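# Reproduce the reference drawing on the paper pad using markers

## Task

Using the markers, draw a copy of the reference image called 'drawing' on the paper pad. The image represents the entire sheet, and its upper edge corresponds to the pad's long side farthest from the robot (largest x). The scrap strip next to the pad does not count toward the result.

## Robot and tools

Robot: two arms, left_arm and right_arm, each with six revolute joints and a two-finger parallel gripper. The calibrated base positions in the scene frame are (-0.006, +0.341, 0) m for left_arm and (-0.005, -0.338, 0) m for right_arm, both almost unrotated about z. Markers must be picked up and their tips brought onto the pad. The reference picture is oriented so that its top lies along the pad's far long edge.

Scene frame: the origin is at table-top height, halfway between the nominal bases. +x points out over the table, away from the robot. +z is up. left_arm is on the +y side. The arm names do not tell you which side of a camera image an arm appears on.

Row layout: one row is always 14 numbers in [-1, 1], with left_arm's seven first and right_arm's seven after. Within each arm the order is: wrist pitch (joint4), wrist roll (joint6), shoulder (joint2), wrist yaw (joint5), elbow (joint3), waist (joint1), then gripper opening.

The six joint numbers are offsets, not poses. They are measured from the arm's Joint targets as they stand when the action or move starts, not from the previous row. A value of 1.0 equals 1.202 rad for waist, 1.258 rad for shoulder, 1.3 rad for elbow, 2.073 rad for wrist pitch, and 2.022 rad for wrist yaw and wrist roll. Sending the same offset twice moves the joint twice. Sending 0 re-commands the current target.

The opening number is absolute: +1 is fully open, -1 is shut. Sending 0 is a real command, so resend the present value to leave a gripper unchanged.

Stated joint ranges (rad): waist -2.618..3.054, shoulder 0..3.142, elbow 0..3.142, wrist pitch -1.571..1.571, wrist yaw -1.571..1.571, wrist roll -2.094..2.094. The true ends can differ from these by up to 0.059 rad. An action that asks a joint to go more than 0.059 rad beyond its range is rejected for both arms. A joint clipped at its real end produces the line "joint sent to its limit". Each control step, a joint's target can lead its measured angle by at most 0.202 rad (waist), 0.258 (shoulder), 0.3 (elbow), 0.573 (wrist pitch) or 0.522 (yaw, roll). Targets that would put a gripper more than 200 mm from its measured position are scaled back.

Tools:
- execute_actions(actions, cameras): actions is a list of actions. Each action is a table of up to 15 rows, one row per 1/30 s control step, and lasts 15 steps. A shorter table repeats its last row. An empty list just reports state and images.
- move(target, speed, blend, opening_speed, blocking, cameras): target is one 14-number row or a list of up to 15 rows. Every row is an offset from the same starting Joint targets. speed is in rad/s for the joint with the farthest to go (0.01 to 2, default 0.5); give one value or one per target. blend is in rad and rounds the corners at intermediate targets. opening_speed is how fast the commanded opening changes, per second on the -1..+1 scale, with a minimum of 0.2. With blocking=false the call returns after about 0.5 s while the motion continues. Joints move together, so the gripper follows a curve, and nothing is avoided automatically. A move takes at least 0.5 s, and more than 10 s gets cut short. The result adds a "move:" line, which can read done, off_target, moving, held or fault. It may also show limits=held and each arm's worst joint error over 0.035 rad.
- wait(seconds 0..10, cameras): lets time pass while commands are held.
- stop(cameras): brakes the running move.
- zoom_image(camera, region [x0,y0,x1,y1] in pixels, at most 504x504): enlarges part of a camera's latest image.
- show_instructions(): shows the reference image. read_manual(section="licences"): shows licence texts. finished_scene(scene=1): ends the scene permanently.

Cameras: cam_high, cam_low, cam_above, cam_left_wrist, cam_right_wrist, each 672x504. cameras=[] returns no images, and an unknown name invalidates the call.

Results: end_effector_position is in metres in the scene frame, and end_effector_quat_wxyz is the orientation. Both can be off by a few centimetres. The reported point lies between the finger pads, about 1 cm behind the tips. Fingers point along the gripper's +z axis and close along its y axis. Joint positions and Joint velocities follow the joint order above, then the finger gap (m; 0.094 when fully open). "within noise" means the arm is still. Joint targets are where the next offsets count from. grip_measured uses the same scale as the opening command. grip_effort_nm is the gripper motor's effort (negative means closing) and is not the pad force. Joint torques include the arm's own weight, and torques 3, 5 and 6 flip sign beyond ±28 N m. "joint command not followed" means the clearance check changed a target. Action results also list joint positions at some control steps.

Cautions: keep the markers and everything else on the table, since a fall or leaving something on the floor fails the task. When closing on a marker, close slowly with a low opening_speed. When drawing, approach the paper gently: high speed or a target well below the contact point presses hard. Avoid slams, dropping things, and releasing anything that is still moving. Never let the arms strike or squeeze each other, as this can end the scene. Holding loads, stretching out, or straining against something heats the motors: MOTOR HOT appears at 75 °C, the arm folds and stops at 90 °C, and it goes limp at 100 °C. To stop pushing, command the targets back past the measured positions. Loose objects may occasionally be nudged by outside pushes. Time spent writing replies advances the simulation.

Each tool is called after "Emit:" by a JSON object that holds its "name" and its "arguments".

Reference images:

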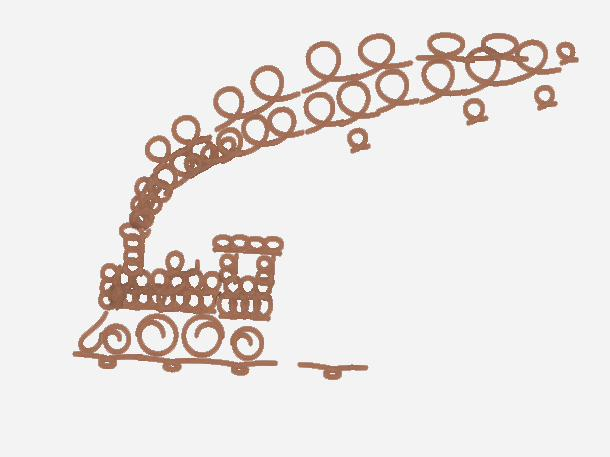

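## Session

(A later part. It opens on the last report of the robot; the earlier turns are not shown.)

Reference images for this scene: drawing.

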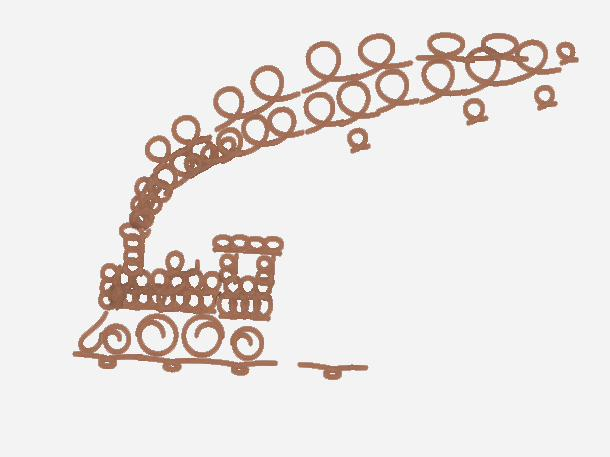

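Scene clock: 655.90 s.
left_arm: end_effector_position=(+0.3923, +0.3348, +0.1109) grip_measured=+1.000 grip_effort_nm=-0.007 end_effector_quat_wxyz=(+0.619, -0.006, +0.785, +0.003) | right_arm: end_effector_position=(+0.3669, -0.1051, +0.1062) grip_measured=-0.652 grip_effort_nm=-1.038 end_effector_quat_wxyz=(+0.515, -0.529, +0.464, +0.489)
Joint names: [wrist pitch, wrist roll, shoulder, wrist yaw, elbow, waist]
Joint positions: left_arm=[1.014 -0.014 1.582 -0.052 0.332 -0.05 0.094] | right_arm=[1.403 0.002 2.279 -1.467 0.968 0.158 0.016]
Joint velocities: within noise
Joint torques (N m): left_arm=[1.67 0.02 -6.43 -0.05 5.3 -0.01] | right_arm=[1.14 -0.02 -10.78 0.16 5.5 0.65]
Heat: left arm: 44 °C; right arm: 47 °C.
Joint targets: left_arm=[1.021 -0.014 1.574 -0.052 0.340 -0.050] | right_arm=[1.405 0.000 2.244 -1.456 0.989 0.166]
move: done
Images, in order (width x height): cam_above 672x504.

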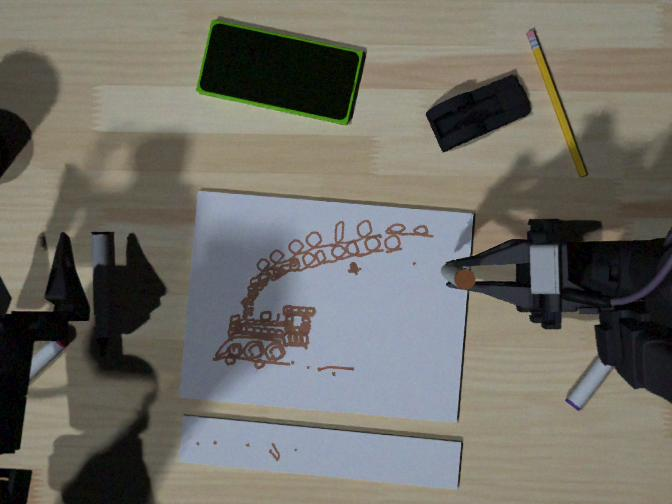

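Emit:
{"name": "move", "arguments": {"target": [[0,0,0,0,0,0,1,0,0,0.0298,0.018,0,0.3081,-0.9],[0,0,0,0,0,0,1,0,0,0.0926,0.018,0,0.3081,-0.9],[0,0,0,0,0,0,1,0,0,0.0926,-0.002,0,0.3113,-0.9],[0,0,0,0,0,0,1,0,0,0.0926,-0.0151,0,0.2929,-0.9],[0,0,0,0,0,0,1,0,0,0.0926,-0.0196,0,0.2841,-0.9],[0,0,0,0,0,0,1,0,0,0.0926,0.0034,0,0.2789,-0.9],[0,0,0,0,0,0,1,0,0,0.0926,0.025,0,0.3151,-0.9],[0,0,0,0,0,0,1,0,0,0.0298,0.025,0,0.3151,-0.9],[0,0,0,0,0,0,1,0,0,0.0298,0.1699,0,0.4132,-0.9],[0,0,0,0,0,0,1,0,0,0.0926,0.1699,0,0.4132,-0.9],[0,0,0,0,0,0,1,0,0,0.0926,0.1241,0,0.3758,-0.9],[0,0,0,0,0,0,1,0,0,0.0926,0.085,0,0.3494,-0.9],[0,0,0,0,0,0,1,0,0,0.0298,0.085,0,0.3494,-0.9],[0,0,0,0,0,0,1,0,0,0.0298,0.1621,0,0.4088,-0.9],[0,0,0,0,0,0,1,0,0,0.0926,0.1621,0,0.4088,-0.9]], "speed": [0.5,0.12,0.08,0.08,0.08,0.08,0.1,0.3,0.5,0.12,0.15,0.15,0.3,0.5,0.12], "blend": [0,0,0.003,0.003,0.003,0.003,0,0,0,0,0.01,0,0,0,0], "cameras": []}}

Emit:
{"name": "move", "arguments": {"target": [[0,0,0,0,0,0,1,0,0,0,-0.0202,0,0.0015,-0.9],[0,0,0,0,0,0,1,0,0,0,-0.0343,0,-0.019,-0.9],[0,0,0,0,0,0,1,0,0,0,-0.0418,0,-0.0277,-0.9],[0,0,0,0,0,0,1,0,0,0,-0.0196,0,-0.0316,-0.9],[0,0,0,0,0,0,1,0,0,0,0.007,0,0.007,-0.9],[0,0,0,0,0,0,1,0,0,-0.0628,0.007,0,0.007,-0.9],[0,0,0,0,0,0,1,0,0,-0.0628,-0.0145,0,-0.0189,-0.9],[0,0,0,0,0,0,1,0,0,0,-0.0145,0,-0.0189,-0.9],[0,0,0,0,0,0,1,0,0,0,-0.0399,0,-0.039,-0.9],[0,0,0,0,0,0,1,0,0,0,-0.0452,0,-0.0505,-0.9],[0,0,0,0,0,0,1,0,0,0,-0.0161,0,-0.0536,-0.9],[0,0,0,0,0,0,1,0,0,0,0.0047,0,-0.0265,-0.9],[0,0,0,0,0,0,1,0,0,0,0.0231,0,-0.0134,-0.9],[0,0,0,0,0,0,1,0,0,0,0.0284,0,-0.0019,-0.9],[0,0,0,0,0,0,1,0,0,0,-0.0007,0,0.0012,-0.9]], "speed": [0.08,0.08,0.08,0.08,0.1,0.3,0.5,0.12,0.11,0.11,0.11,0.11,0.11,0.11,0.11], "blend": [0.003,0.003,0.003,0.003,0,0,0,0,0.003,0.003,0.003,0.003,0.003,0.003,0], "cameras": []}}

Emit:
{"name": "move", "arguments": {"target": [[0,0,0,0,0,0,1,0,0,0,-0.0208,0,-0.0271,-0.9],[0,0,0,0,0,0,1,0,0,0,-0.0392,0,-0.0402,-0.9],[0,0,0,0,0,0,1,0,0,0,-0.0389,0,-0.0488,-0.9],[0,0,0,0,0,0,1,0,0,0,-0.0084,0,-0.0475,-0.9],[0,0,0,0,0,0,1,0,0,0,0.0033,0,-0.0224,-0.9],[0,0,0,0,0,0,1,0,0,0,0.0114,0,-0.0161,-0.9],[0,0,0,0,0,0,1,0,0,0,0.013,0,-0.0114,-0.9],[0,0,0,0,0,0,1,0,0,0,-0.0103,0,-0.0108,-0.9],[0,0,0,0,0,0,1,0,0,-0.0628,-0.0103,0,-0.0108,-0.9],[0,0,0,0,0,0,1,0,0,-0.0926,-0.05,0,-0.42,-0.9]], "speed": [0.11,0.11,0.11,0.1,0.1,0.1,0.1,0.1,0.3,0.6], "blend": [0.003,0.003,0.003,0.003,0.003,0.003,0.003,0,0,0], "cameras": ["cam_above"]}}

Emit:
{"name": "zoom_image", "arguments": {"camera": "cam_above", "region": [240, 290, 370, 388]}}

Scene clock: 669.47 s.
left_arm: end_effector_position=(+0.3923, +0.3348, +0.1109) grip_measured=+1.000 grip_effort_nm=-0.007 end_effector_quat_wxyz=(+0.619, -0.006, +0.785, +0.003) | right_arm: end_effector_position=(+0.2619, +0.0655, +0.0793) grip_measured=-0.653 grip_effort_nm=-1.028 end_effector_quat_wxyz=(-0.451, +0.551, -0.438, -0.548)
Joint names: [wrist pitch, wrist roll, shoulder, wrist yaw, elbow, waist]
Joint positions: left_arm=[1.014 -0.014 1.582 -0.052 0.332 -0.05 0.094] | right_arm=[1.404 0.002 2.353 -1.136 0.969 0.66 0.016]
Joint velocities: within noise
Joint torques (N m): left_arm=[1.65 0.05 -6.31 -0.01 5.19 -0.05] | right_arm=[1.33 -0.02 -7.88 0.09 5.29 -0.25]
Heat: left arm: 45 °C; right arm: 47 °C.
Joint targets: left_arm=[1.021 -0.014 1.574 -0.052 0.340 -0.050] | right_arm=[1.405 0.000 2.360 -1.128 0.989 0.658]
move: done
No camera images: "cameras" was empty.

Scene clock: 675.80 s.
left_arm: end_effector_position=(+0.3923, +0.3348, +0.1109) grip_measured=+1.000 grip_effort_nm=-0.007 end_effector_quat_wxyz=(+0.619, -0.006, +0.785, +0.003) | right_arm: end_effector_position=(+0.2685, +0.0640, +0.0794) grip_measured=-0.653 grip_effort_nm=-1.038 end_effector_quat_wxyz=(-0.459, +0.545, -0.446, -0.542)
Joint names: [wrist pitch, wrist roll, shoulder, wrist yaw, elbow, waist]
Joint positions: left_arm=[1.014 -0.014 1.582 -0.052 0.332 -0.05 0.094] | right_arm=[1.403 0.002 2.353 -1.117 0.969 0.652 0.016]
Joint velocities: within noise
Joint torques (N m): left_arm=[1.67 0.07 -6.39 -0.05 5.39 -0.14] | right_arm=[1.35 -0.02 -7.84 -0.11 5.26 0.53]
Heat: left arm: 45 °C; right arm: 47 °C.
Joint targets: left_arm=[1.021 -0.014 1.574 -0.052 0.340 -0.050] | right_arm=[1.405 0.000 2.360 -1.129 0.989 0.659]
move: done
No camera images: "cameras" was empty.

Scene clock: 680.13 s.
left_arm: end_effector_position=(+0.3923, +0.3348, +0.1109) grip_measured=+1.000 grip_effort_nm=-0.002 end_effector_quat_wxyz=(+0.619, -0.006, +0.785, +0.003) | right_arm: end_effector_position=(+0.4121, -0.1128, +0.1092) grip_measured=-0.652 grip_effort_nm=-1.033 end_effector_quat_wxyz=(+0.577, -0.459, +0.523, +0.427)
Joint names: [wrist pitch, wrist roll, shoulder, wrist yaw, elbow, waist]
Joint positions: left_arm=[1.014 -0.014 1.582 -0.052 0.332 -0.05 0.094] | right_arm=[1.402 0.002 2.281 -1.225 0.969 0.148 0.016]
Joint velocities: within noise
Joint torques (N m): left_arm=[1.68 0.03 -6.35 -0.05 5.23 -0.13] | right_arm=[1.28 -0.02 -11.07 -0.01 5.53 0.5]
Heat: left arm: 45 °C; right arm: 47 °C.
Joint targets: left_arm=[1.021 -0.014 1.574 -0.052 0.340 -0.050] | right_arm=[1.405 0.000 2.244 -1.231 0.989 0.154]
move: off_target (right_arm); blend cut to 0.0028 rad at target 6, 0.0028 rad at target 7; right_arm: the shoulder is farthest, 0.037 rad from its target
Images, in order (width x height): cam_above 672x504.

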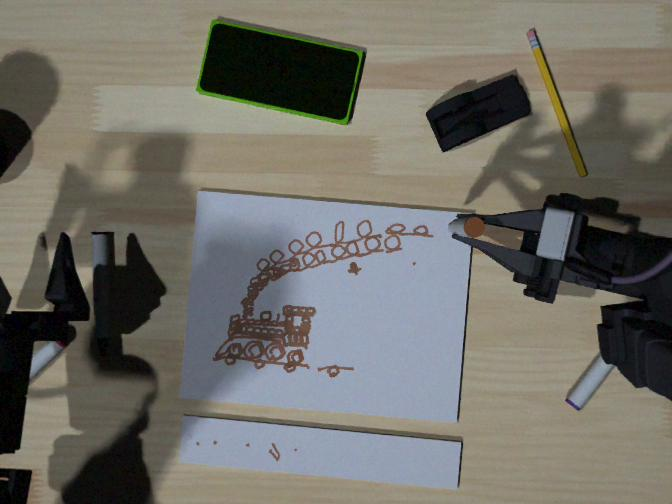

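Scaled by 3.877 from the camera's 672x504 image, which has a finer 960x720 frame.

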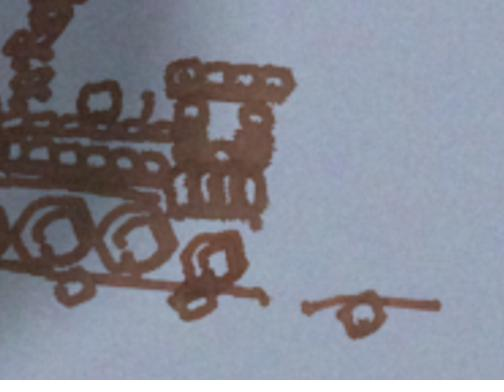

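Emit:
{"name": "move", "arguments": {"target": [[0,0,0,0,0,0,1,0,0,0.0298,0.0541,0,0.1198,-0.9],[0,0,0,0,0,0,1,0,0,0.0926,0.0541,0,0.1198,-0.9],[0,0,0,0,0,0,1,0,0,0.0926,0.0049,0,0.0491,-0.9],[0,0,0,0,0,0,1,0,0,0.0926,-0.03,0,-0.0093,-0.9],[0,0,0,0,0,0,1,0,0,0.0298,-0.03,0,-0.0093,-0.9],[0,0,0,0,0,0,1,0,0,0,0,0,-0.1281,-0.9]], "speed": [0.5,0.12,0.15,0.15,0.3,0.5], "blend": [0,0,0.01,0,0,0], "cameras": ["cam_above"]}}

Emit:
{"name": "zoom_image", "arguments": {"camera": "cam_above", "region": [350, 200, 480, 298]}}

Scene clock: 686.43 s.
left_arm: end_effector_position=(+0.3923, +0.3348, +0.1109) grip_measured=+1.000 grip_effort_nm=-0.002 end_effector_quat_wxyz=(+0.619, -0.006, +0.785, +0.003) | right_arm: end_effector_position=(+0.4392, -0.1779, +0.1101) grip_measured=-0.652 grip_effort_nm=-1.038 end_effector_quat_wxyz=(+0.605, -0.423, +0.553, +0.385)
Joint names: [wrist pitch, wrist roll, shoulder, wrist yaw, elbow, waist]
Joint positions: left_arm=[1.014 -0.014 1.582 -0.052 0.332 -0.05 0.094] | right_arm=[1.402 0.002 2.278 -1.239 0.969 -0.004 0.016]
Joint velocities: within noise
Joint torques (N m): left_arm=[1.66 0.04 -6.39 -0.02 5.23 -0.06] | right_arm=[1.27 -0.02 -10.86 0.12 5.53 0.32]
Heat: left arm: 45 °C; right arm: 47 °C.
Joint targets: left_arm=[1.021 -0.014 1.574 -0.052 0.340 -0.050] | right_arm=[1.405 0.000 2.244 -1.231 0.989 0.000]
move: done
Images, in order (width x height): cam_above 672x504.

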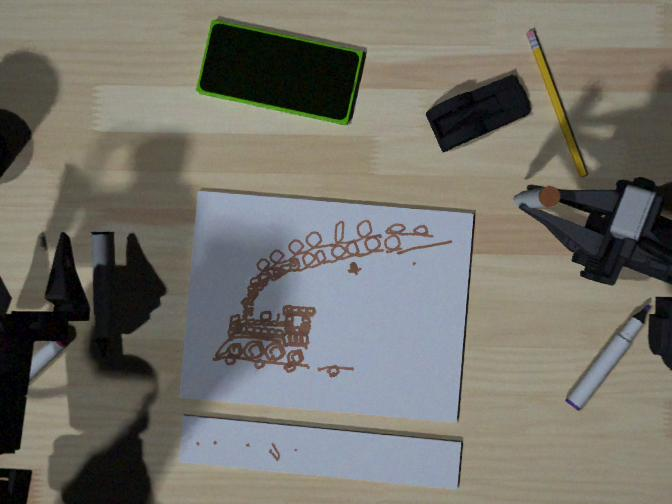

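Scaled by 3.877 from the camera's 672x504 image, which has a finer 960x720 frame.

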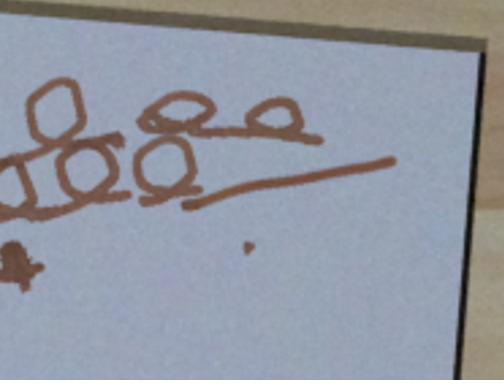

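Emit:
{"name": "move", "arguments": {"target": [[0,0,0,0,0,0,1,0,0,0.0298,0.0538,0,0.2286,-0.9],[0,0,0,0,0,0,1,0,0,0.0926,0.0538,0,0.2286,-0.9],[0,0,0,0,0,0,1,0,0,0.0926,0.0307,0,0.203,-0.9],[0,0,0,0,0,0,1,0,0,0.0926,0.0485,0,0.1951,-0.9],[0,0,0,0,0,0,1,0,0,0.0926,0.0662,0,0.2155,-0.9],[0,0,0,0,0,0,1,0,0,0.0926,0.0883,0,0.2268,-0.9],[0,0,0,0,0,0,1,0,0,0.0926,0.1019,0,0.2404,-0.9],[0,0,0,0,0,0,1,0,0,0.0926,0.0841,0,0.2483,-0.9],[0,0,0,0,0,0,1,0,0,0.0926,0.0664,0,0.2279,-0.9],[0,0,0,0,0,0,1,0,0,0.0926,0.0443,0,0.2166,-0.9],[0,0,0,0,0,0,1,0,0,0.0926,0.0307,0,0.203,-0.9],[0,0,0,0,0,0,1,0,0,0.0298,0.0307,0,0.203,-0.9],[0,0,0,0,0,0,1,0,0,0.0298,0.0104,0,0.1659,-0.9],[0,0,0,0,0,0,1,0,0,0.0926,0.0104,0,0.1659,-0.9]], "speed": [0.5,0.12,0.12,0.12,0.12,0.12,0.12,0.12,0.12,0.12,0.12,0.3,0.5,0.12], "blend": [0,0,0.003,0.003,0.003,0.003,0.003,0.003,0.003,0.003,0,0,0,0], "cameras": []}}

Emit:
{"name": "move", "arguments": {"target": [[0,0,0,0,0,0,1,0,0,0,-0.0166,0,-0.0182,-0.9],[0,0,0,0,0,0,1,0,0,0,0.0019,0,-0.0254,-0.9],[0,0,0,0,0,0,1,0,0,0,0.0179,0,-0.0054,-0.9],[0,0,0,0,0,0,1,0,0,0,0.0371,0,0.0046,-0.9],[0,0,0,0,0,0,1,0,0,0,0.0482,0,0.0168,-0.9],[0,0,0,0,0,0,1,0,0,0,0.0297,0,0.024,-0.9],[0,0,0,0,0,0,1,0,0,0,0.0137,0,0.004,-0.9],[0,0,0,0,0,0,1,0,0,0,-0.0055,0,-0.006,-0.9],[0,0,0,0,0,0,1,0,0,0,-0.0166,0,-0.0182,-0.9],[0,0,0,0,0,0,1,0,0,-0.0628,-0.0166,0,-0.0182,-0.9],[0,0,0,0,0,0,1,0,0,-0.0628,-0.0209,0,-0.0403,-0.9],[0,0,0,0,0,0,1,0,0,0,-0.0209,0,-0.0403,-0.9]], "speed": [0.12,0.12,0.12,0.12,0.12,0.12,0.12,0.12,0.12,0.3,0.5,0.12], "blend": [0.003,0.003,0.003,0.003,0.003,0.003,0.003,0.003,0,0,0,0], "cameras": []}}

Emit:
{"name": "move", "arguments": {"target": [[0,0,0,0,0,0,1,0,0,0,-0.0175,0,-0.0188,-0.9],[0,0,0,0,0,0,1,0,0,0,0.0102,0,-0.0222,-0.9],[0,0,0,0,0,0,1,0,0,0,0.0249,0,0.0087,-0.9],[0,0,0,0,0,0,1,0,0,0,0.0329,0,0.018,-0.9],[0,0,0,0,0,0,1,0,0,0,0.0052,0,0.0214,-0.9],[0,0,0,0,0,0,1,0,0,0,-0.0095,0,-0.0095,-0.9],[0,0,0,0,0,0,1,0,0,0,-0.0175,0,-0.0188,-0.9],[0,0,0,0,0,0,1,0,0,0,0.0102,0,-0.0222,-0.9],[0,0,0,0,0,0,1,0,0,0,0.0249,0,0.0087,-0.9],[0,0,0,0,0,0,1,0,0,0,0.0329,0,0.018,-0.9],[0,0,0,0,0,0,1,0,0,0,0.0052,0,0.0214,-0.9],[0,0,0,0,0,0,1,0,0,0,-0.0095,0,-0.0095,-0.9],[0,0,0,0,0,0,1,0,0,0,-0.0131,0,0.0036,-0.9],[0,0,0,0,0,0,1,0,0,0,-0.0274,0,-0.0271,-0.9],[0,0,0,0,0,0,1,0,0,-0.0628,-0.0274,0,-0.0271,-0.9]], "speed": [0.08,0.08,0.08,0.08,0.08,0.08,0.08,0.08,0.08,0.08,0.08,0.08,0.08,0.1,0.3], "blend": [0.003,0.003,0.003,0.003,0.003,0.003,0.003,0.003,0.003,0.003,0.003,0.003,0.003,0,0], "cameras": []}}

Emit:
{"name": "move", "arguments": {"target": [0,0,0,0,0,0,1,0,0,-0.0298,0.03,0,-0.1,-0.9], "speed": 0.5, "cameras": ["cam_above"]}}

Emit:
{"name": "zoom_image", "arguments": {"camera": "cam_above", "region": [350, 200, 480, 298]}}

Scene clock: 698.53 s.
left_arm: end_effector_position=(+0.3923, +0.3348, +0.1109) grip_measured=+1.000 grip_effort_nm=0.002 end_effector_quat_wxyz=(+0.619, -0.006, +0.785, +0.003) | right_arm: end_effector_position=(+0.4029, -0.0942, +0.0791) grip_measured=-0.653 grip_effort_nm=-1.033 end_effector_quat_wxyz=(+0.550, -0.454, +0.539, +0.448)
Joint names: [wrist pitch, wrist roll, shoulder, wrist yaw, elbow, waist]
Joint positions: left_arm=[1.014 -0.014 1.582 -0.052 0.332 -0.05 0.094] | right_arm=[1.403 0.002 2.353 -1.203 0.969 0.196 0.016]
Joint velocities: within noise
Joint torques (N m): left_arm=[1.67 0.03 -6.35 -0.03 5.26 -0.08] | right_arm=[1.31 -0.02 -7.84 -0.05 5.14 0.27]
Heat: left arm: 45 °C; right arm: 48 °C.
Joint targets: left_arm=[1.021 -0.014 1.574 -0.052 0.340 -0.050] | right_arm=[1.405 0.000 2.360 -1.210 0.989 0.200]
move: done
No camera images: "cameras" was empty.

Scene clock: 702.43 s.
left_arm: end_effector_position=(+0.3923, +0.3348, +0.1109) grip_measured=+1.000 grip_effort_nm=-0.007 end_effector_quat_wxyz=(+0.619, -0.006, +0.785, +0.003) | right_arm: end_effector_position=(+0.4061, -0.1111, +0.0790) grip_measured=-0.653 grip_effort_nm=-1.038 end_effector_quat_wxyz=(+0.551, -0.453, +0.540, +0.447)
Joint names: [wrist pitch, wrist roll, shoulder, wrist yaw, elbow, waist]
Joint positions: left_arm=[1.014 -0.014 1.582 -0.052 0.332 -0.05 0.094] | right_arm=[1.403 0.002 2.353 -1.245 0.969 0.152 0.016]
Joint velocities: within noise
Joint torques (N m): left_arm=[1.67 0.01 -6.5 -0.05 5.29 -0.08] | right_arm=[1.29 -0.02 -7.79 -0.09 5.18 -0.06]
Heat: left arm: 45 °C; right arm: 47 °C.
Joint targets: left_arm=[1.021 -0.014 1.574 -0.052 0.340 -0.050] | right_arm=[1.405 0.000 2.360 -1.252 0.989 0.151]
move: done
No camera images: "cameras" was empty.

Scene clock: 709.40 s.
left_arm: end_effector_position=(+0.3923, +0.3348, +0.1109) grip_measured=+1.000 grip_effort_nm=-0.007 end_effector_quat_wxyz=(+0.619, -0.006, +0.785, +0.003) | right_arm: end_effector_position=(+0.4038, -0.1204, +0.0953) grip_measured=-0.653 grip_effort_nm=-1.033 end_effector_quat_wxyz=(+0.556, -0.469, +0.522, +0.446)
Joint names: [wrist pitch, wrist roll, shoulder, wrist yaw, elbow, waist]
Joint positions: left_arm=[1.014 -0.014 1.582 -0.052 0.332 -0.05 0.094] | right_arm=[1.403 0.002 2.312 -1.3 0.969 0.124 0.016]
Joint velocities: within noise
Joint torques (N m): left_arm=[1.67 0.03 -6.52 -0.04 5.3 -0.06] | right_arm=[1.24 -0.02 -10.56 -0.04 5.27 -0.5]
Heat: left arm: 45 °C; right arm: 47 °C.
Joint targets: left_arm=[1.021 -0.014 1.574 -0.052 0.340 -0.050] | right_arm=[1.405 0.000 2.281 -1.307 0.989 0.119]
move: done
No camera images: "cameras" was empty.

Scene clock: 710.20 s.
left_arm: end_effector_position=(+0.3923, +0.3348, +0.1109) grip_measured=+1.000 grip_effort_nm=-0.007 end_effector_quat_wxyz=(+0.619, -0.006, +0.785, +0.003) | right_arm: end_effector_position=(+0.4370, -0.1791, +0.1099) grip_measured=-0.652 grip_effort_nm=-1.028 end_effector_quat_wxyz=(+0.603, -0.427, +0.550, +0.389)
Joint names: [wrist pitch, wrist roll, shoulder, wrist yaw, elbow, waist]
Joint positions: left_arm=[1.014 -0.014 1.582 -0.052 0.332 -0.05 0.094] | right_arm=[1.403 0.002 2.278 -1.257 0.969 -0.009 0.016]
Joint velocities: within noise
Joint torques (N m): left_arm=[1.7 0.04 -6.48 -0.05 5.27 0.03] | right_arm=[1.26 -0.02 -10.84 0.17 5.52 0.65]
Heat: left arm: 45 °C; right arm: 47 °C.
Joint targets: left_arm=[1.021 -0.014 1.574 -0.052 0.340 -0.050] | right_arm=[1.405 0.000 2.244 -1.247 0.989 -0.002]
move: done
Images, in order (width x height): cam_above 672x504.

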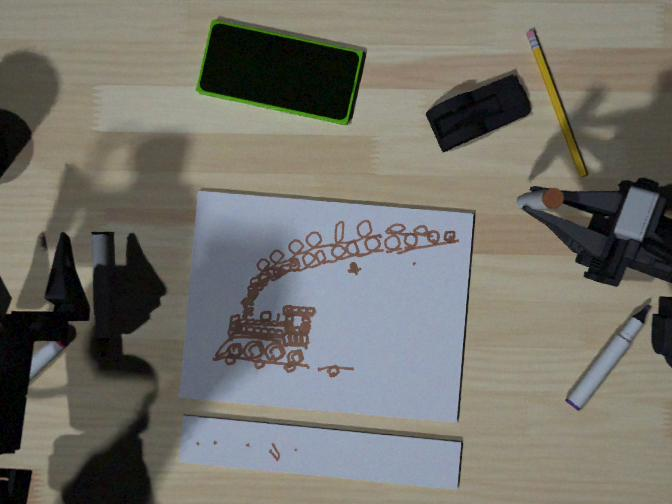

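Scaled by 3.877 from the camera's 672x504 image, which has a finer 960x720 frame.

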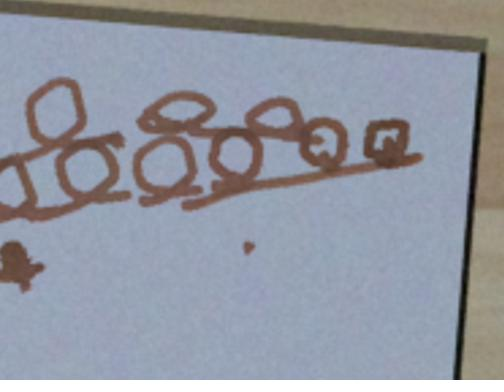

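Emit:
{"name": "move", "arguments": {"target": [[0,0,0,0,0,0,1,0,0,0.0298,-0.048,0,0.1487,-0.9],[0,0,0,0,0,0,1,0,0,0.0926,-0.048,0,0.1487,-0.9],[0,0,0,0,0,0,1,0,0,0.0926,-0.0646,0,0.124,-0.9],[0,0,0,0,0,0,1,0,0,0.0926,-0.0379,0,0.1197,-0.9],[0,0,0,0,0,0,1,0,0,0.0926,-0.0241,0,0.1496,-0.9],[0,0,0,0,0,0,1,0,0,0.0926,-0.016,0,0.1588,-0.9],[0,0,0,0,0,0,1,0,0,0.0926,-0.0427,0,0.1631,-0.9],[0,0,0,0,0,0,1,0,0,0.0926,-0.0565,0,0.1332,-0.9],[0,0,0,0,0,0,1,0,0,0.0926,-0.0646,0,0.124,-0.9],[0,0,0,0,0,0,1,0,0,0.0926,-0.0379,0,0.1197,-0.9],[0,0,0,0,0,0,1,0,0,0.0926,-0.0241,0,0.1496,-0.9],[0,0,0,0,0,0,1,0,0,0.0926,-0.016,0,0.1588,-0.9],[0,0,0,0,0,0,1,0,0,0.0926,-0.0427,0,0.1631,-0.9],[0,0,0,0,0,0,1,0,0,0.0926,-0.0565,0,0.1332,-0.9],[0,0,0,0,0,0,1,0,0,0.0926,-0.0581,0,0.1625,-0.9]], "speed": [0.5,0.12,0.08,0.08,0.08,0.08,0.08,0.08,0.08,0.08,0.08,0.08,0.08,0.08,0.08], "blend": [0,0,0.003,0.003,0.003,0.003,0.003,0.003,0.003,0.003,0.003,0.003,0.003,0.003,0], "cameras": []}}

Emit:
{"name": "move", "arguments": {"target": [[0,0,0,0,0,0,1,0,0,0,-0.0124,0,-0.0452,-0.9],[0,0,0,0,0,0,1,0,0,-0.0628,-0.0124,0,-0.0452,-0.9],[0,0,0,0,0,0,1,0,0,-0.0628,0.0695,0,0.0672,-0.9],[0,0,0,0,0,0,1,0,0,0,0.0695,0,0.0672,-0.9],[0,0,0,0,0,0,1,0,0,0,0.047,0,0.0418,-0.9],[0,0,0,0,0,0,1,0,0,0,0.0734,0,0.0372,-0.9],[0,0,0,0,0,0,1,0,0,0,0.0888,0,0.0677,-0.9],[0,0,0,0,0,0,1,0,0,0,0.0988,0,0.0776,-0.9],[0,0,0,0,0,0,1,0,0,0,0.0724,0,0.0822,-0.9],[0,0,0,0,0,0,1,0,0,0,0.057,0,0.0517,-0.9],[0,0,0,0,0,0,1,0,0,0,0.047,0,0.0418,-0.9],[0,0,0,0,0,0,1,0,0,0,0.0734,0,0.0372,-0.9],[0,0,0,0,0,0,1,0,0,0,0.0888,0,0.0677,-0.9],[0,0,0,0,0,0,1,0,0,0,0.0988,0,0.0776,-0.9],[0,0,0,0,0,0,1,0,0,0,0.0724,0,0.0822,-0.9]], "speed": [0.1,0.3,0.5,0.12,0.08,0.08,0.08,0.08,0.08,0.08,0.08,0.08,0.08,0.08,0.08], "blend": [0,0,0,0,0.003,0.003,0.003,0.003,0.003,0.003,0.003,0.003,0.003,0.003,0], "cameras": []}}

Emit:
{"name": "move", "arguments": {"target": [[0,0,0,0,0,0,1,0,0,0,-0.0154,0,-0.0305,-0.9],[0,0,0,0,0,0,1,0,0,0,-0.019,0,-0.0014,-0.9],[0,0,0,0,0,0,1,0,0,0,-0.034,0,-0.0495,-0.9],[0,0,0,0,0,0,1,0,0,-0.0628,-0.034,0,-0.0495,-0.9],[0,0,0,0,0,0,1,0,0,-0.0926,0,0,-0.2432,-0.9]], "speed": [0.08,0.08,0.1,0.3,0.6], "blend": [0.003,0.003,0,0,0], "cameras": ["cam_above"]}}

Emit:
{"name": "zoom_image", "arguments": {"camera": "cam_above", "region": [350, 200, 480, 298]}}

Emit:
{"name": "zoom_image", "arguments": {"camera": "cam_above", "region": [180, 185, 480, 410]}}

Scene clock: 719.60 s.
left_arm: end_effector_position=(+0.3923, +0.3348, +0.1109) grip_measured=+1.000 grip_effort_nm=-0.007 end_effector_quat_wxyz=(+0.619, -0.006, +0.785, +0.003) | right_arm: end_effector_position=(+0.3787, -0.0947, +0.0788) grip_measured=-0.653 grip_effort_nm=-1.033 end_effector_quat_wxyz=(+0.517, -0.492, +0.506, +0.484)
Joint names: [wrist pitch, wrist roll, shoulder, wrist yaw, elbow, waist]
Joint positions: left_arm=[1.014 -0.014 1.582 -0.052 0.332 -0.05 0.094] | right_arm=[1.403 0.002 2.352 -1.353 0.969 0.187 0.016]
Joint velocities: within noise
Joint torques (N m): left_arm=[1.69 0.05 -6.39 -0.05 5.26 0.03] | right_arm=[1.22 -0.02 -7.73 -0.1 5.11 0.53]
Heat: left arm: 45 °C; right arm: 47 °C.
Joint targets: left_arm=[1.021 -0.014 1.574 -0.052 0.340 -0.050] | right_arm=[1.405 0.000 2.360 -1.364 0.989 0.193]
move: done
No camera images: "cameras" was empty.

Scene clock: 727.40 s.
left_arm: end_effector_position=(+0.3923, +0.3348, +0.1109) grip_measured=+1.000 grip_effort_nm=-0.007 end_effector_quat_wxyz=(+0.619, -0.006, +0.785, +0.003) | right_arm: end_effector_position=(+0.3792, -0.0589, +0.0792) grip_measured=-0.653 grip_effort_nm=-1.033 end_effector_quat_wxyz=(+0.530, -0.478, +0.518, +0.472)
Joint names: [wrist pitch, wrist roll, shoulder, wrist yaw, elbow, waist]
Joint positions: left_arm=[1.014 -0.014 1.582 -0.052 0.332 -0.05 0.094] | right_arm=[1.404 0.002 2.353 -1.205 0.969 0.285 0.016]
Joint velocities: within noise
Joint torques (N m): left_arm=[1.66 0.04 -6.38 -0.04 5.2 0.03] | right_arm=[1.3 -0.02 -7.82 -0.1 5.19 0.61]
Heat: left arm: 45 °C; right arm: 47 °C.
Joint targets: left_arm=[1.021 -0.014 1.574 -0.052 0.340 -0.050] | right_arm=[1.405 0.000 2.360 -1.218 0.989 0.292]
move: done
No camera images: "cameras" was empty.

Scene clock: 730.33 s.
left_arm: end_effector_position=(+0.3923, +0.3348, +0.1109) grip_measured=+1.000 grip_effort_nm=-0.002 end_effector_quat_wxyz=(+0.619, -0.006, +0.785, +0.003) | right_arm: end_effector_position=(+0.4413, -0.1786, +0.1103) grip_measured=-0.652 grip_effort_nm=-1.043 end_effector_quat_wxyz=(+0.608, -0.419, +0.555, +0.382)
Joint names: [wrist pitch, wrist roll, shoulder, wrist yaw, elbow, waist]
Joint positions: left_arm=[1.014 -0.014 1.582 -0.052 0.332 -0.05 0.094] | right_arm=[1.403 0.002 2.279 -1.226 0.969 -0.004 0.016]
Joint velocities: within noise
Joint torques (N m): left_arm=[1.68 0.04 -6.27 -0.03 5.22 -0.05] | right_arm=[1.27 -0.02 -10.89 0.12 5.53 0.31]
Heat: left arm: 45 °C; right arm: 47 °C.
Joint targets: left_arm=[1.021 -0.014 1.574 -0.052 0.340 -0.050] | right_arm=[1.405 0.000 2.244 -1.218 0.989 0.000]
move: done
Images, in order (width x height): cam_above 672x504.

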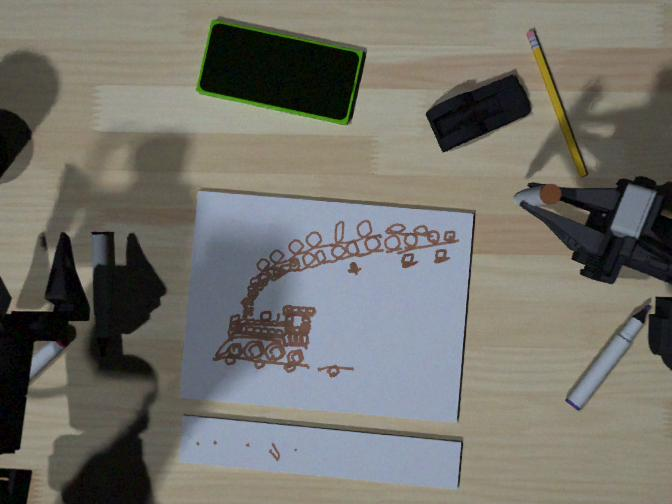

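Scaled by 3.877 from the camera's 672x504 image, which has a finer 960x720 frame.

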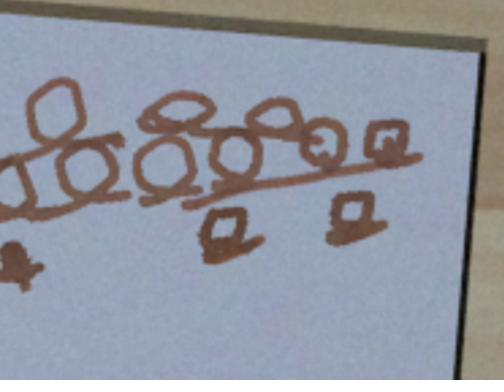

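Scaled by 1.680 from the camera's 672x504 image, which has a finer 960x720 frame.

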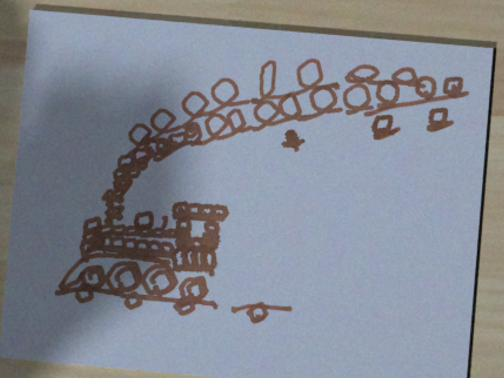

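Emit:
{"name": "wait", "arguments": {"seconds": 0, "cameras": ["cam_above","cam_high"]}}

Emit:
{"name": "zoom_image", "arguments": {"camera": "cam_above", "region": [190, 180, 480, 400]}}

Scene clock: 731.30 s.
left_arm: end_effector_position=(+0.3923, +0.3348, +0.1109) grip_measured=+1.000 grip_effort_nm=-0.002 end_effector_quat_wxyz=(+0.619, -0.006, +0.785, +0.003) | right_arm: end_effector_position=(+0.4413, -0.1786, +0.1103) grip_measured=-0.652 grip_effort_nm=-1.033 end_effector_quat_wxyz=(+0.608, -0.419, +0.555, +0.382)
Joint names: [wrist pitch, wrist roll, shoulder, wrist yaw, elbow, waist]
Joint positions: left_arm=[1.014 -0.014 1.582 -0.052 0.332 -0.05 0.094] | right_arm=[1.403 0.002 2.279 -1.226 0.969 -0.004 0.016]
Joint velocities: within noise
Joint torques (N m): left_arm=[1.7 0.06 -6.41 -0.03 5.26 0.03] | right_arm=[1.27 -0.02 -10.89 0.12 5.55 0.31]
Heat: left arm: 45 °C; right arm: 47 °C.
Joint targets: left_arm=[1.021 -0.014 1.574 -0.052 0.340 -0.050] | right_arm=[1.405 0.000 2.244 -1.218 0.989 0.000]
Tool commands: left_gripper/opening=+1.0 right_gripper/opening=-0.9
Images, in order (width x height): cam_high 672x504, cam_above 672x504.

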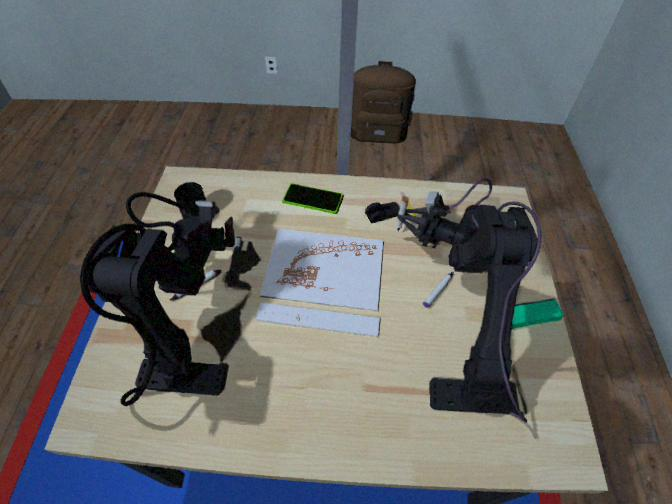

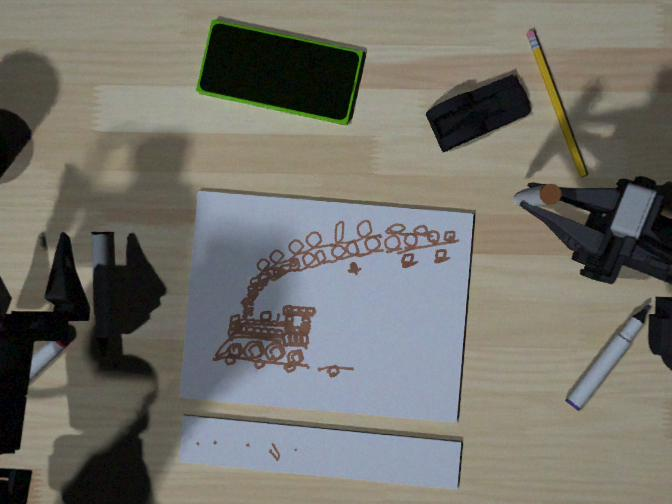

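Scaled by 1.738 from the camera's 672x504 image, which has a finer 960x720 frame.

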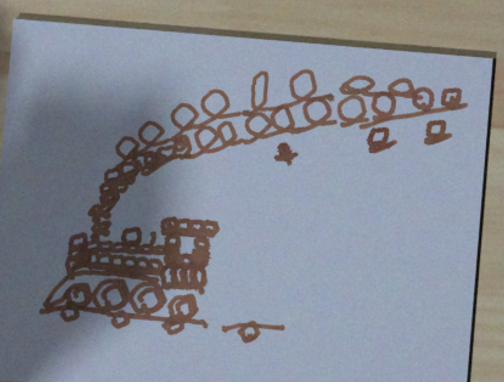

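Emit:
{"name": "zoom_image", "arguments": {"camera": "cam_above", "region": [290, 210, 390, 285]}}

Emit:
{"name": "zoom_image", "arguments": {"camera": "cam_above", "region": [205, 290, 365, 395]}}

Emit:
{"name": "zoom_image", "arguments": {"camera": "cam_above", "region": [380, 210, 480, 285]}}

Emit:
{"name": "zoom_image", "arguments": {"camera": "cam_above", "region": [230, 220, 330, 325]}}

Scaled by 5.040 from the camera's 672x504 image, which has a finer 960x720 frame.

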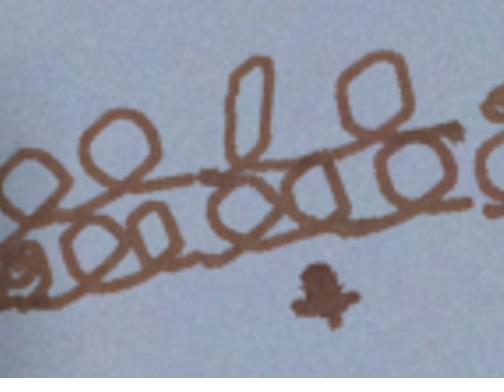

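Scaled by 3.150 from the camera's 672x504 image, which has a finer 960x720 frame.

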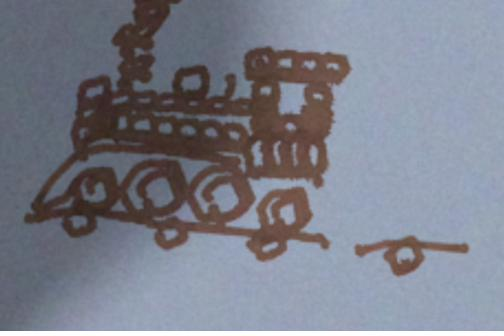

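Scaled by 5.040 from the camera's 672x504 image, which has a finer 960x720 frame.

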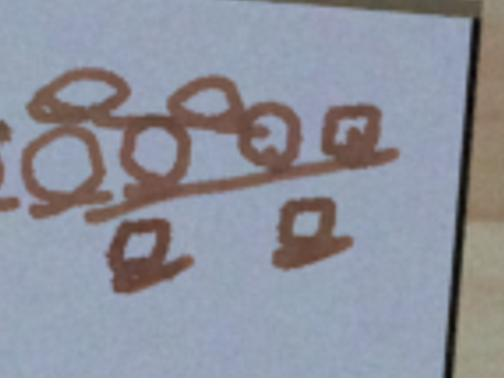

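Scaled by 4.800 from the camera's 672x504 image, which has a finer 960x720 frame.

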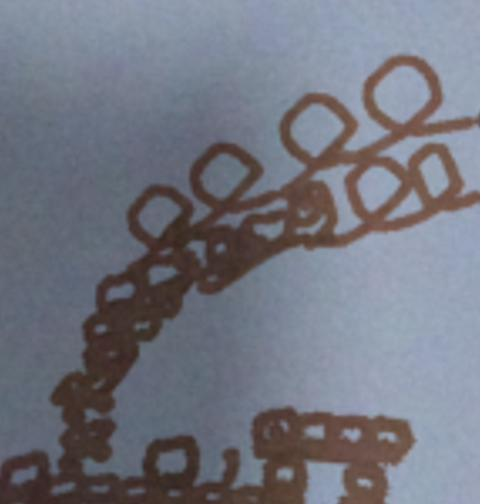

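Emit:
{"name": "move", "arguments": {"target": [[0,0,0,0,0,0,1,0,0,0,0.4639,0,0.6448,-0.9],[0,0,0,0,0,0,1,0,0,0.0298,0.4096,0,0.6709,-0.9]], "speed": [0.5,0.2], "cameras": ["cam_above"]}}

Scene clock: 737.93 s.
left_arm: end_effector_position=(+0.3923, +0.3348, +0.1109) grip_measured=+1.000 grip_effort_nm=-0.007 end_effector_quat_wxyz=(+0.619, -0.006, +0.785, +0.003) | right_arm: end_effector_position=(+0.3343, +0.0968, +0.1201) grip_measured=-0.653 grip_effort_nm=-1.038 end_effector_quat_wxyz=(+0.621, -0.382, +0.557, +0.397)
Joint names: [wrist pitch, wrist roll, shoulder, wrist yaw, elbow, waist]
Joint positions: left_arm=[1.014 -0.014 1.582 -0.052 0.332 -0.05 0.094] | right_arm=[1.403 0.002 2.279 -0.382 0.969 0.802 0.016]
Joint velocities: within noise
Joint torques (N m): left_arm=[1.66 0.06 -6.35 -0.05 5.27 -0.06] | right_arm=[1.59 -0.02 -8.34 -0.06 5.91 0.31]
Heat: left arm: 45 °C; right arm: 48 °C.
Joint targets: left_arm=[1.021 -0.014 1.574 -0.052 0.340 -0.050] | right_arm=[1.405 0.000 2.281 -0.390 0.989 0.806]
move: done
Images, in order (width x height): cam_above 672x504.

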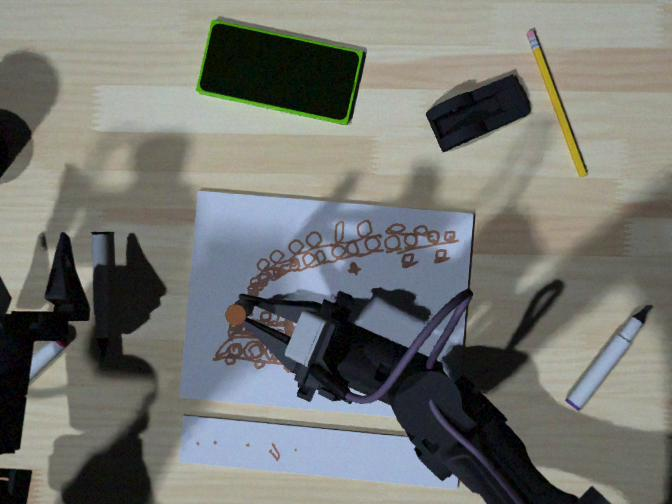

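Emit:
{"name": "move", "arguments": {"target": [[0,0,0,0,0,0,1,0,0,-0.0298,0.0443,0,-0.1717,-0.9],[0,0,0,0,0,0,1,0,0,0,-0.0001,0,-0.1907,-0.9]], "speed": [0.3,0.15], "cameras": ["cam_above"]}}

Emit:
{"name": "zoom_image", "arguments": {"camera": "cam_above", "region": [290, 180, 420, 280]}}

Scene clock: 740.73 s.
left_arm: end_effector_position=(+0.3923, +0.3348, +0.1109) grip_measured=+1.000 grip_effort_nm=0.002 end_effector_quat_wxyz=(+0.619, -0.006, +0.785, +0.003) | right_arm: end_effector_position=(+0.4206, +0.0128, +0.1201) grip_measured=-0.652 grip_effort_nm=-1.038 end_effector_quat_wxyz=(+0.661, -0.319, +0.596, +0.326)
Joint names: [wrist pitch, wrist roll, shoulder, wrist yaw, elbow, waist]
Joint positions: left_arm=[1.014 -0.014 1.582 -0.052 0.332 -0.05 0.094] | right_arm=[1.403 0.002 2.279 -0.382 0.969 0.584 0.016]
Joint velocities: within noise
Joint torques (N m): left_arm=[1.67 0.02 -6.34 -0.05 5.09 -0.18] | right_arm=[1.6 -0.02 -8.34 -0.07 5.9 -0.57]
Heat: left arm: 45 °C; right arm: 48 °C.
Joint targets: left_arm=[1.021 -0.014 1.574 -0.052 0.340 -0.050] | right_arm=[1.405 0.000 2.281 -0.390 0.989 0.577]
move: done
Images, in order (width x height): cam_above 672x504.

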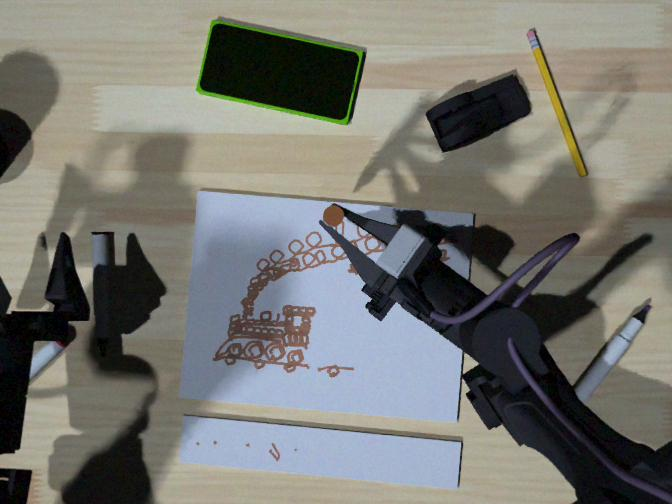

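Scaled by 3.877 from the camera's 672x504 image, which has a finer 960x720 frame.

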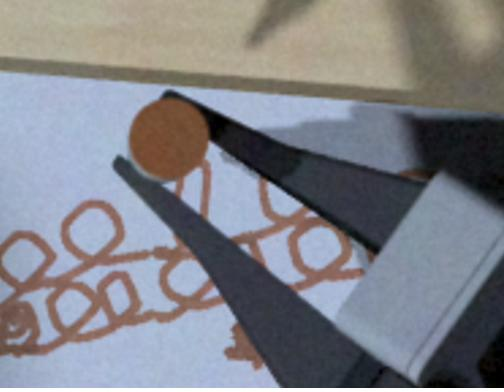

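Emit:
{"name": "wait", "arguments": {"seconds": 0, "cameras": ["cam_low","cam_right_wrist"]}}

Scene clock: 742.20 s.
left_arm: end_effector_position=(+0.3923, +0.3348, +0.1109) grip_measured=+1.000 grip_effort_nm=-0.002 end_effector_quat_wxyz=(+0.619, -0.006, +0.785, +0.003) | right_arm: end_effector_position=(+0.4205, +0.0129, +0.1201) grip_measured=-0.652 grip_effort_nm=-1.038 end_effector_quat_wxyz=(+0.661, -0.320, +0.595, +0.327)
Joint names: [wrist pitch, wrist roll, shoulder, wrist yaw, elbow, waist]
Joint positions: left_arm=[1.014 -0.014 1.582 -0.052 0.332 -0.05 0.094] | right_arm=[1.403 0.002 2.279 -0.383 0.969 0.584 0.016]
Joint velocities: within noise
Joint torques (N m): left_arm=[1.67 0 -6.27 -0.02 5.14 -0.03] | right_arm=[1.59 -0.03 -8.34 -0.05 5.93 -0.55]
Heat: left arm: 45 °C; right arm: 48 °C.
Joint targets: left_arm=[1.021 -0.014 1.574 -0.052 0.340 -0.050] | right_arm=[1.405 0.000 2.281 -0.390 0.989 0.577]
Tool commands: left_gripper/opening=+1.0 right_gripper/opening=-0.9
Images, in order (width x height): cam_low 672x504, cam_right_wrist 672x504.

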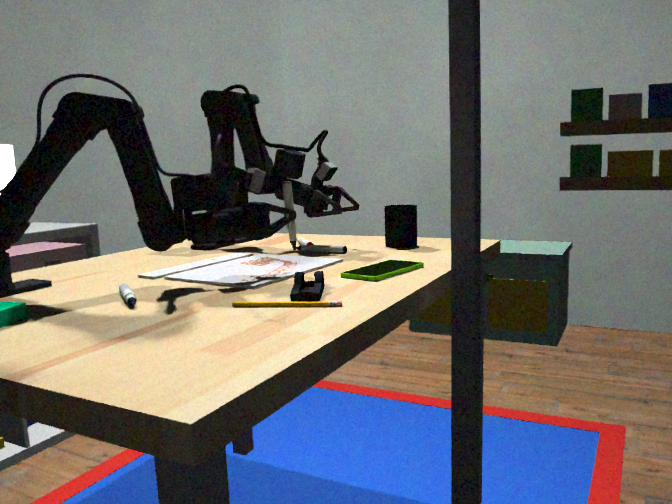

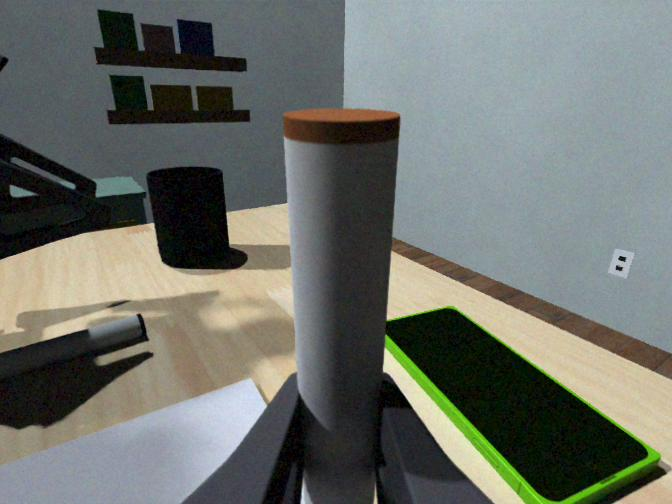

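Emit:
{"name": "move", "arguments": {"target": [[0,0,0,0,0,0,1,0,0,0,-0.003,0,-0.005,-0.9],[0,0,0,0,0,0,1,0,0,0.0628,-0.003,0,-0.005,-0.9],[0,0,0,0,0,0,1,0,0,0.0628,-0.0665,0,-0.0439,-0.9],[0,0,0,0,0,0,1,0,0,0.0628,-0.1133,0,-0.065,-0.9],[0,0,0,0,0,0,1,0,0,0.0628,-0.1315,0,-0.0654,-0.9],[0,0,0,0,0,0,1,0,0,0.0628,-0.1045,0,-0.0341,-0.9],[0,0,0,0,0,0,1,0,0,-0.0298,-0.1045,0,-0.0341,-0.9],[0,0,0,0,0,0,1,0,0,-0.0298,-0.4095,0,-0.4802,-0.9]], "speed": [0.1,0.12,0.1,0.1,0.1,0.1,0.3,0.6], "blend": [0,0,0.003,0.003,0.003,0,0,0], "cameras": ["cam_above"]}}

Emit:
{"name": "zoom_image", "arguments": {"camera": "cam_above", "region": [290, 210, 390, 285]}}

Scene clock: 749.33 s.
left_arm: end_effector_position=(+0.3923, +0.3348, +0.1109) grip_measured=+1.000 grip_effort_nm=-0.002 end_effector_quat_wxyz=(+0.619, -0.006, +0.785, +0.003) | right_arm: end_effector_position=(+0.4440, -0.1801, +0.1127) grip_measured=-0.652 grip_effort_nm=-1.033 end_effector_quat_wxyz=(+0.612, -0.415, +0.558, +0.377)
Joint names: [wrist pitch, wrist roll, shoulder, wrist yaw, elbow, waist]
Joint positions: left_arm=[1.014 -0.014 1.582 -0.052 0.332 -0.05 0.094] | right_arm=[1.396 0.002 2.271 -1.211 0.969 -0.005 0.016]
Joint velocities: within noise
Joint torques (N m): left_arm=[1.68 0.03 -6.34 -0.01 5.09 -0.06] | right_arm=[1.34 -0.02 -10.29 -0.01 5.57 0.42]
Heat: left arm: 45 °C; right arm: 47 °C.
Joint targets: left_arm=[1.021 -0.014 1.574 -0.052 0.340 -0.050] | right_arm=[1.405 0.000 2.244 -1.218 0.989 0.000]
move: done
Images, in order (width x height): cam_above 672x504.

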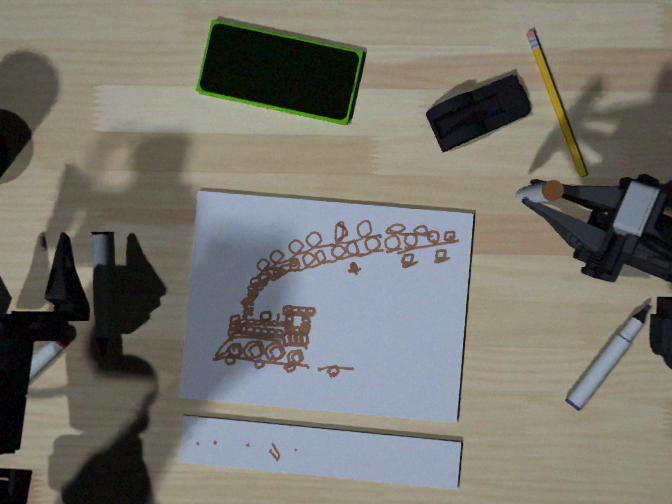

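Scaled by 5.040 from the camera's 672x504 image, which has a finer 960x720 frame.

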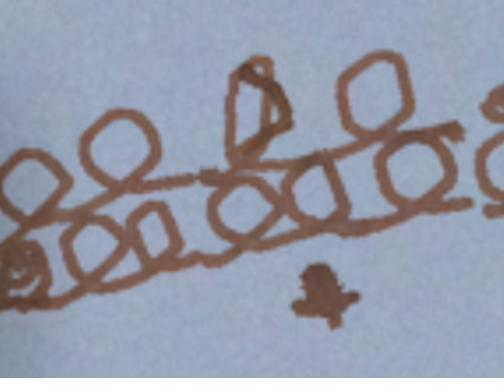

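Emit:
{"name": "finished_scene", "arguments": {"scene": 1}}

The scene is finished.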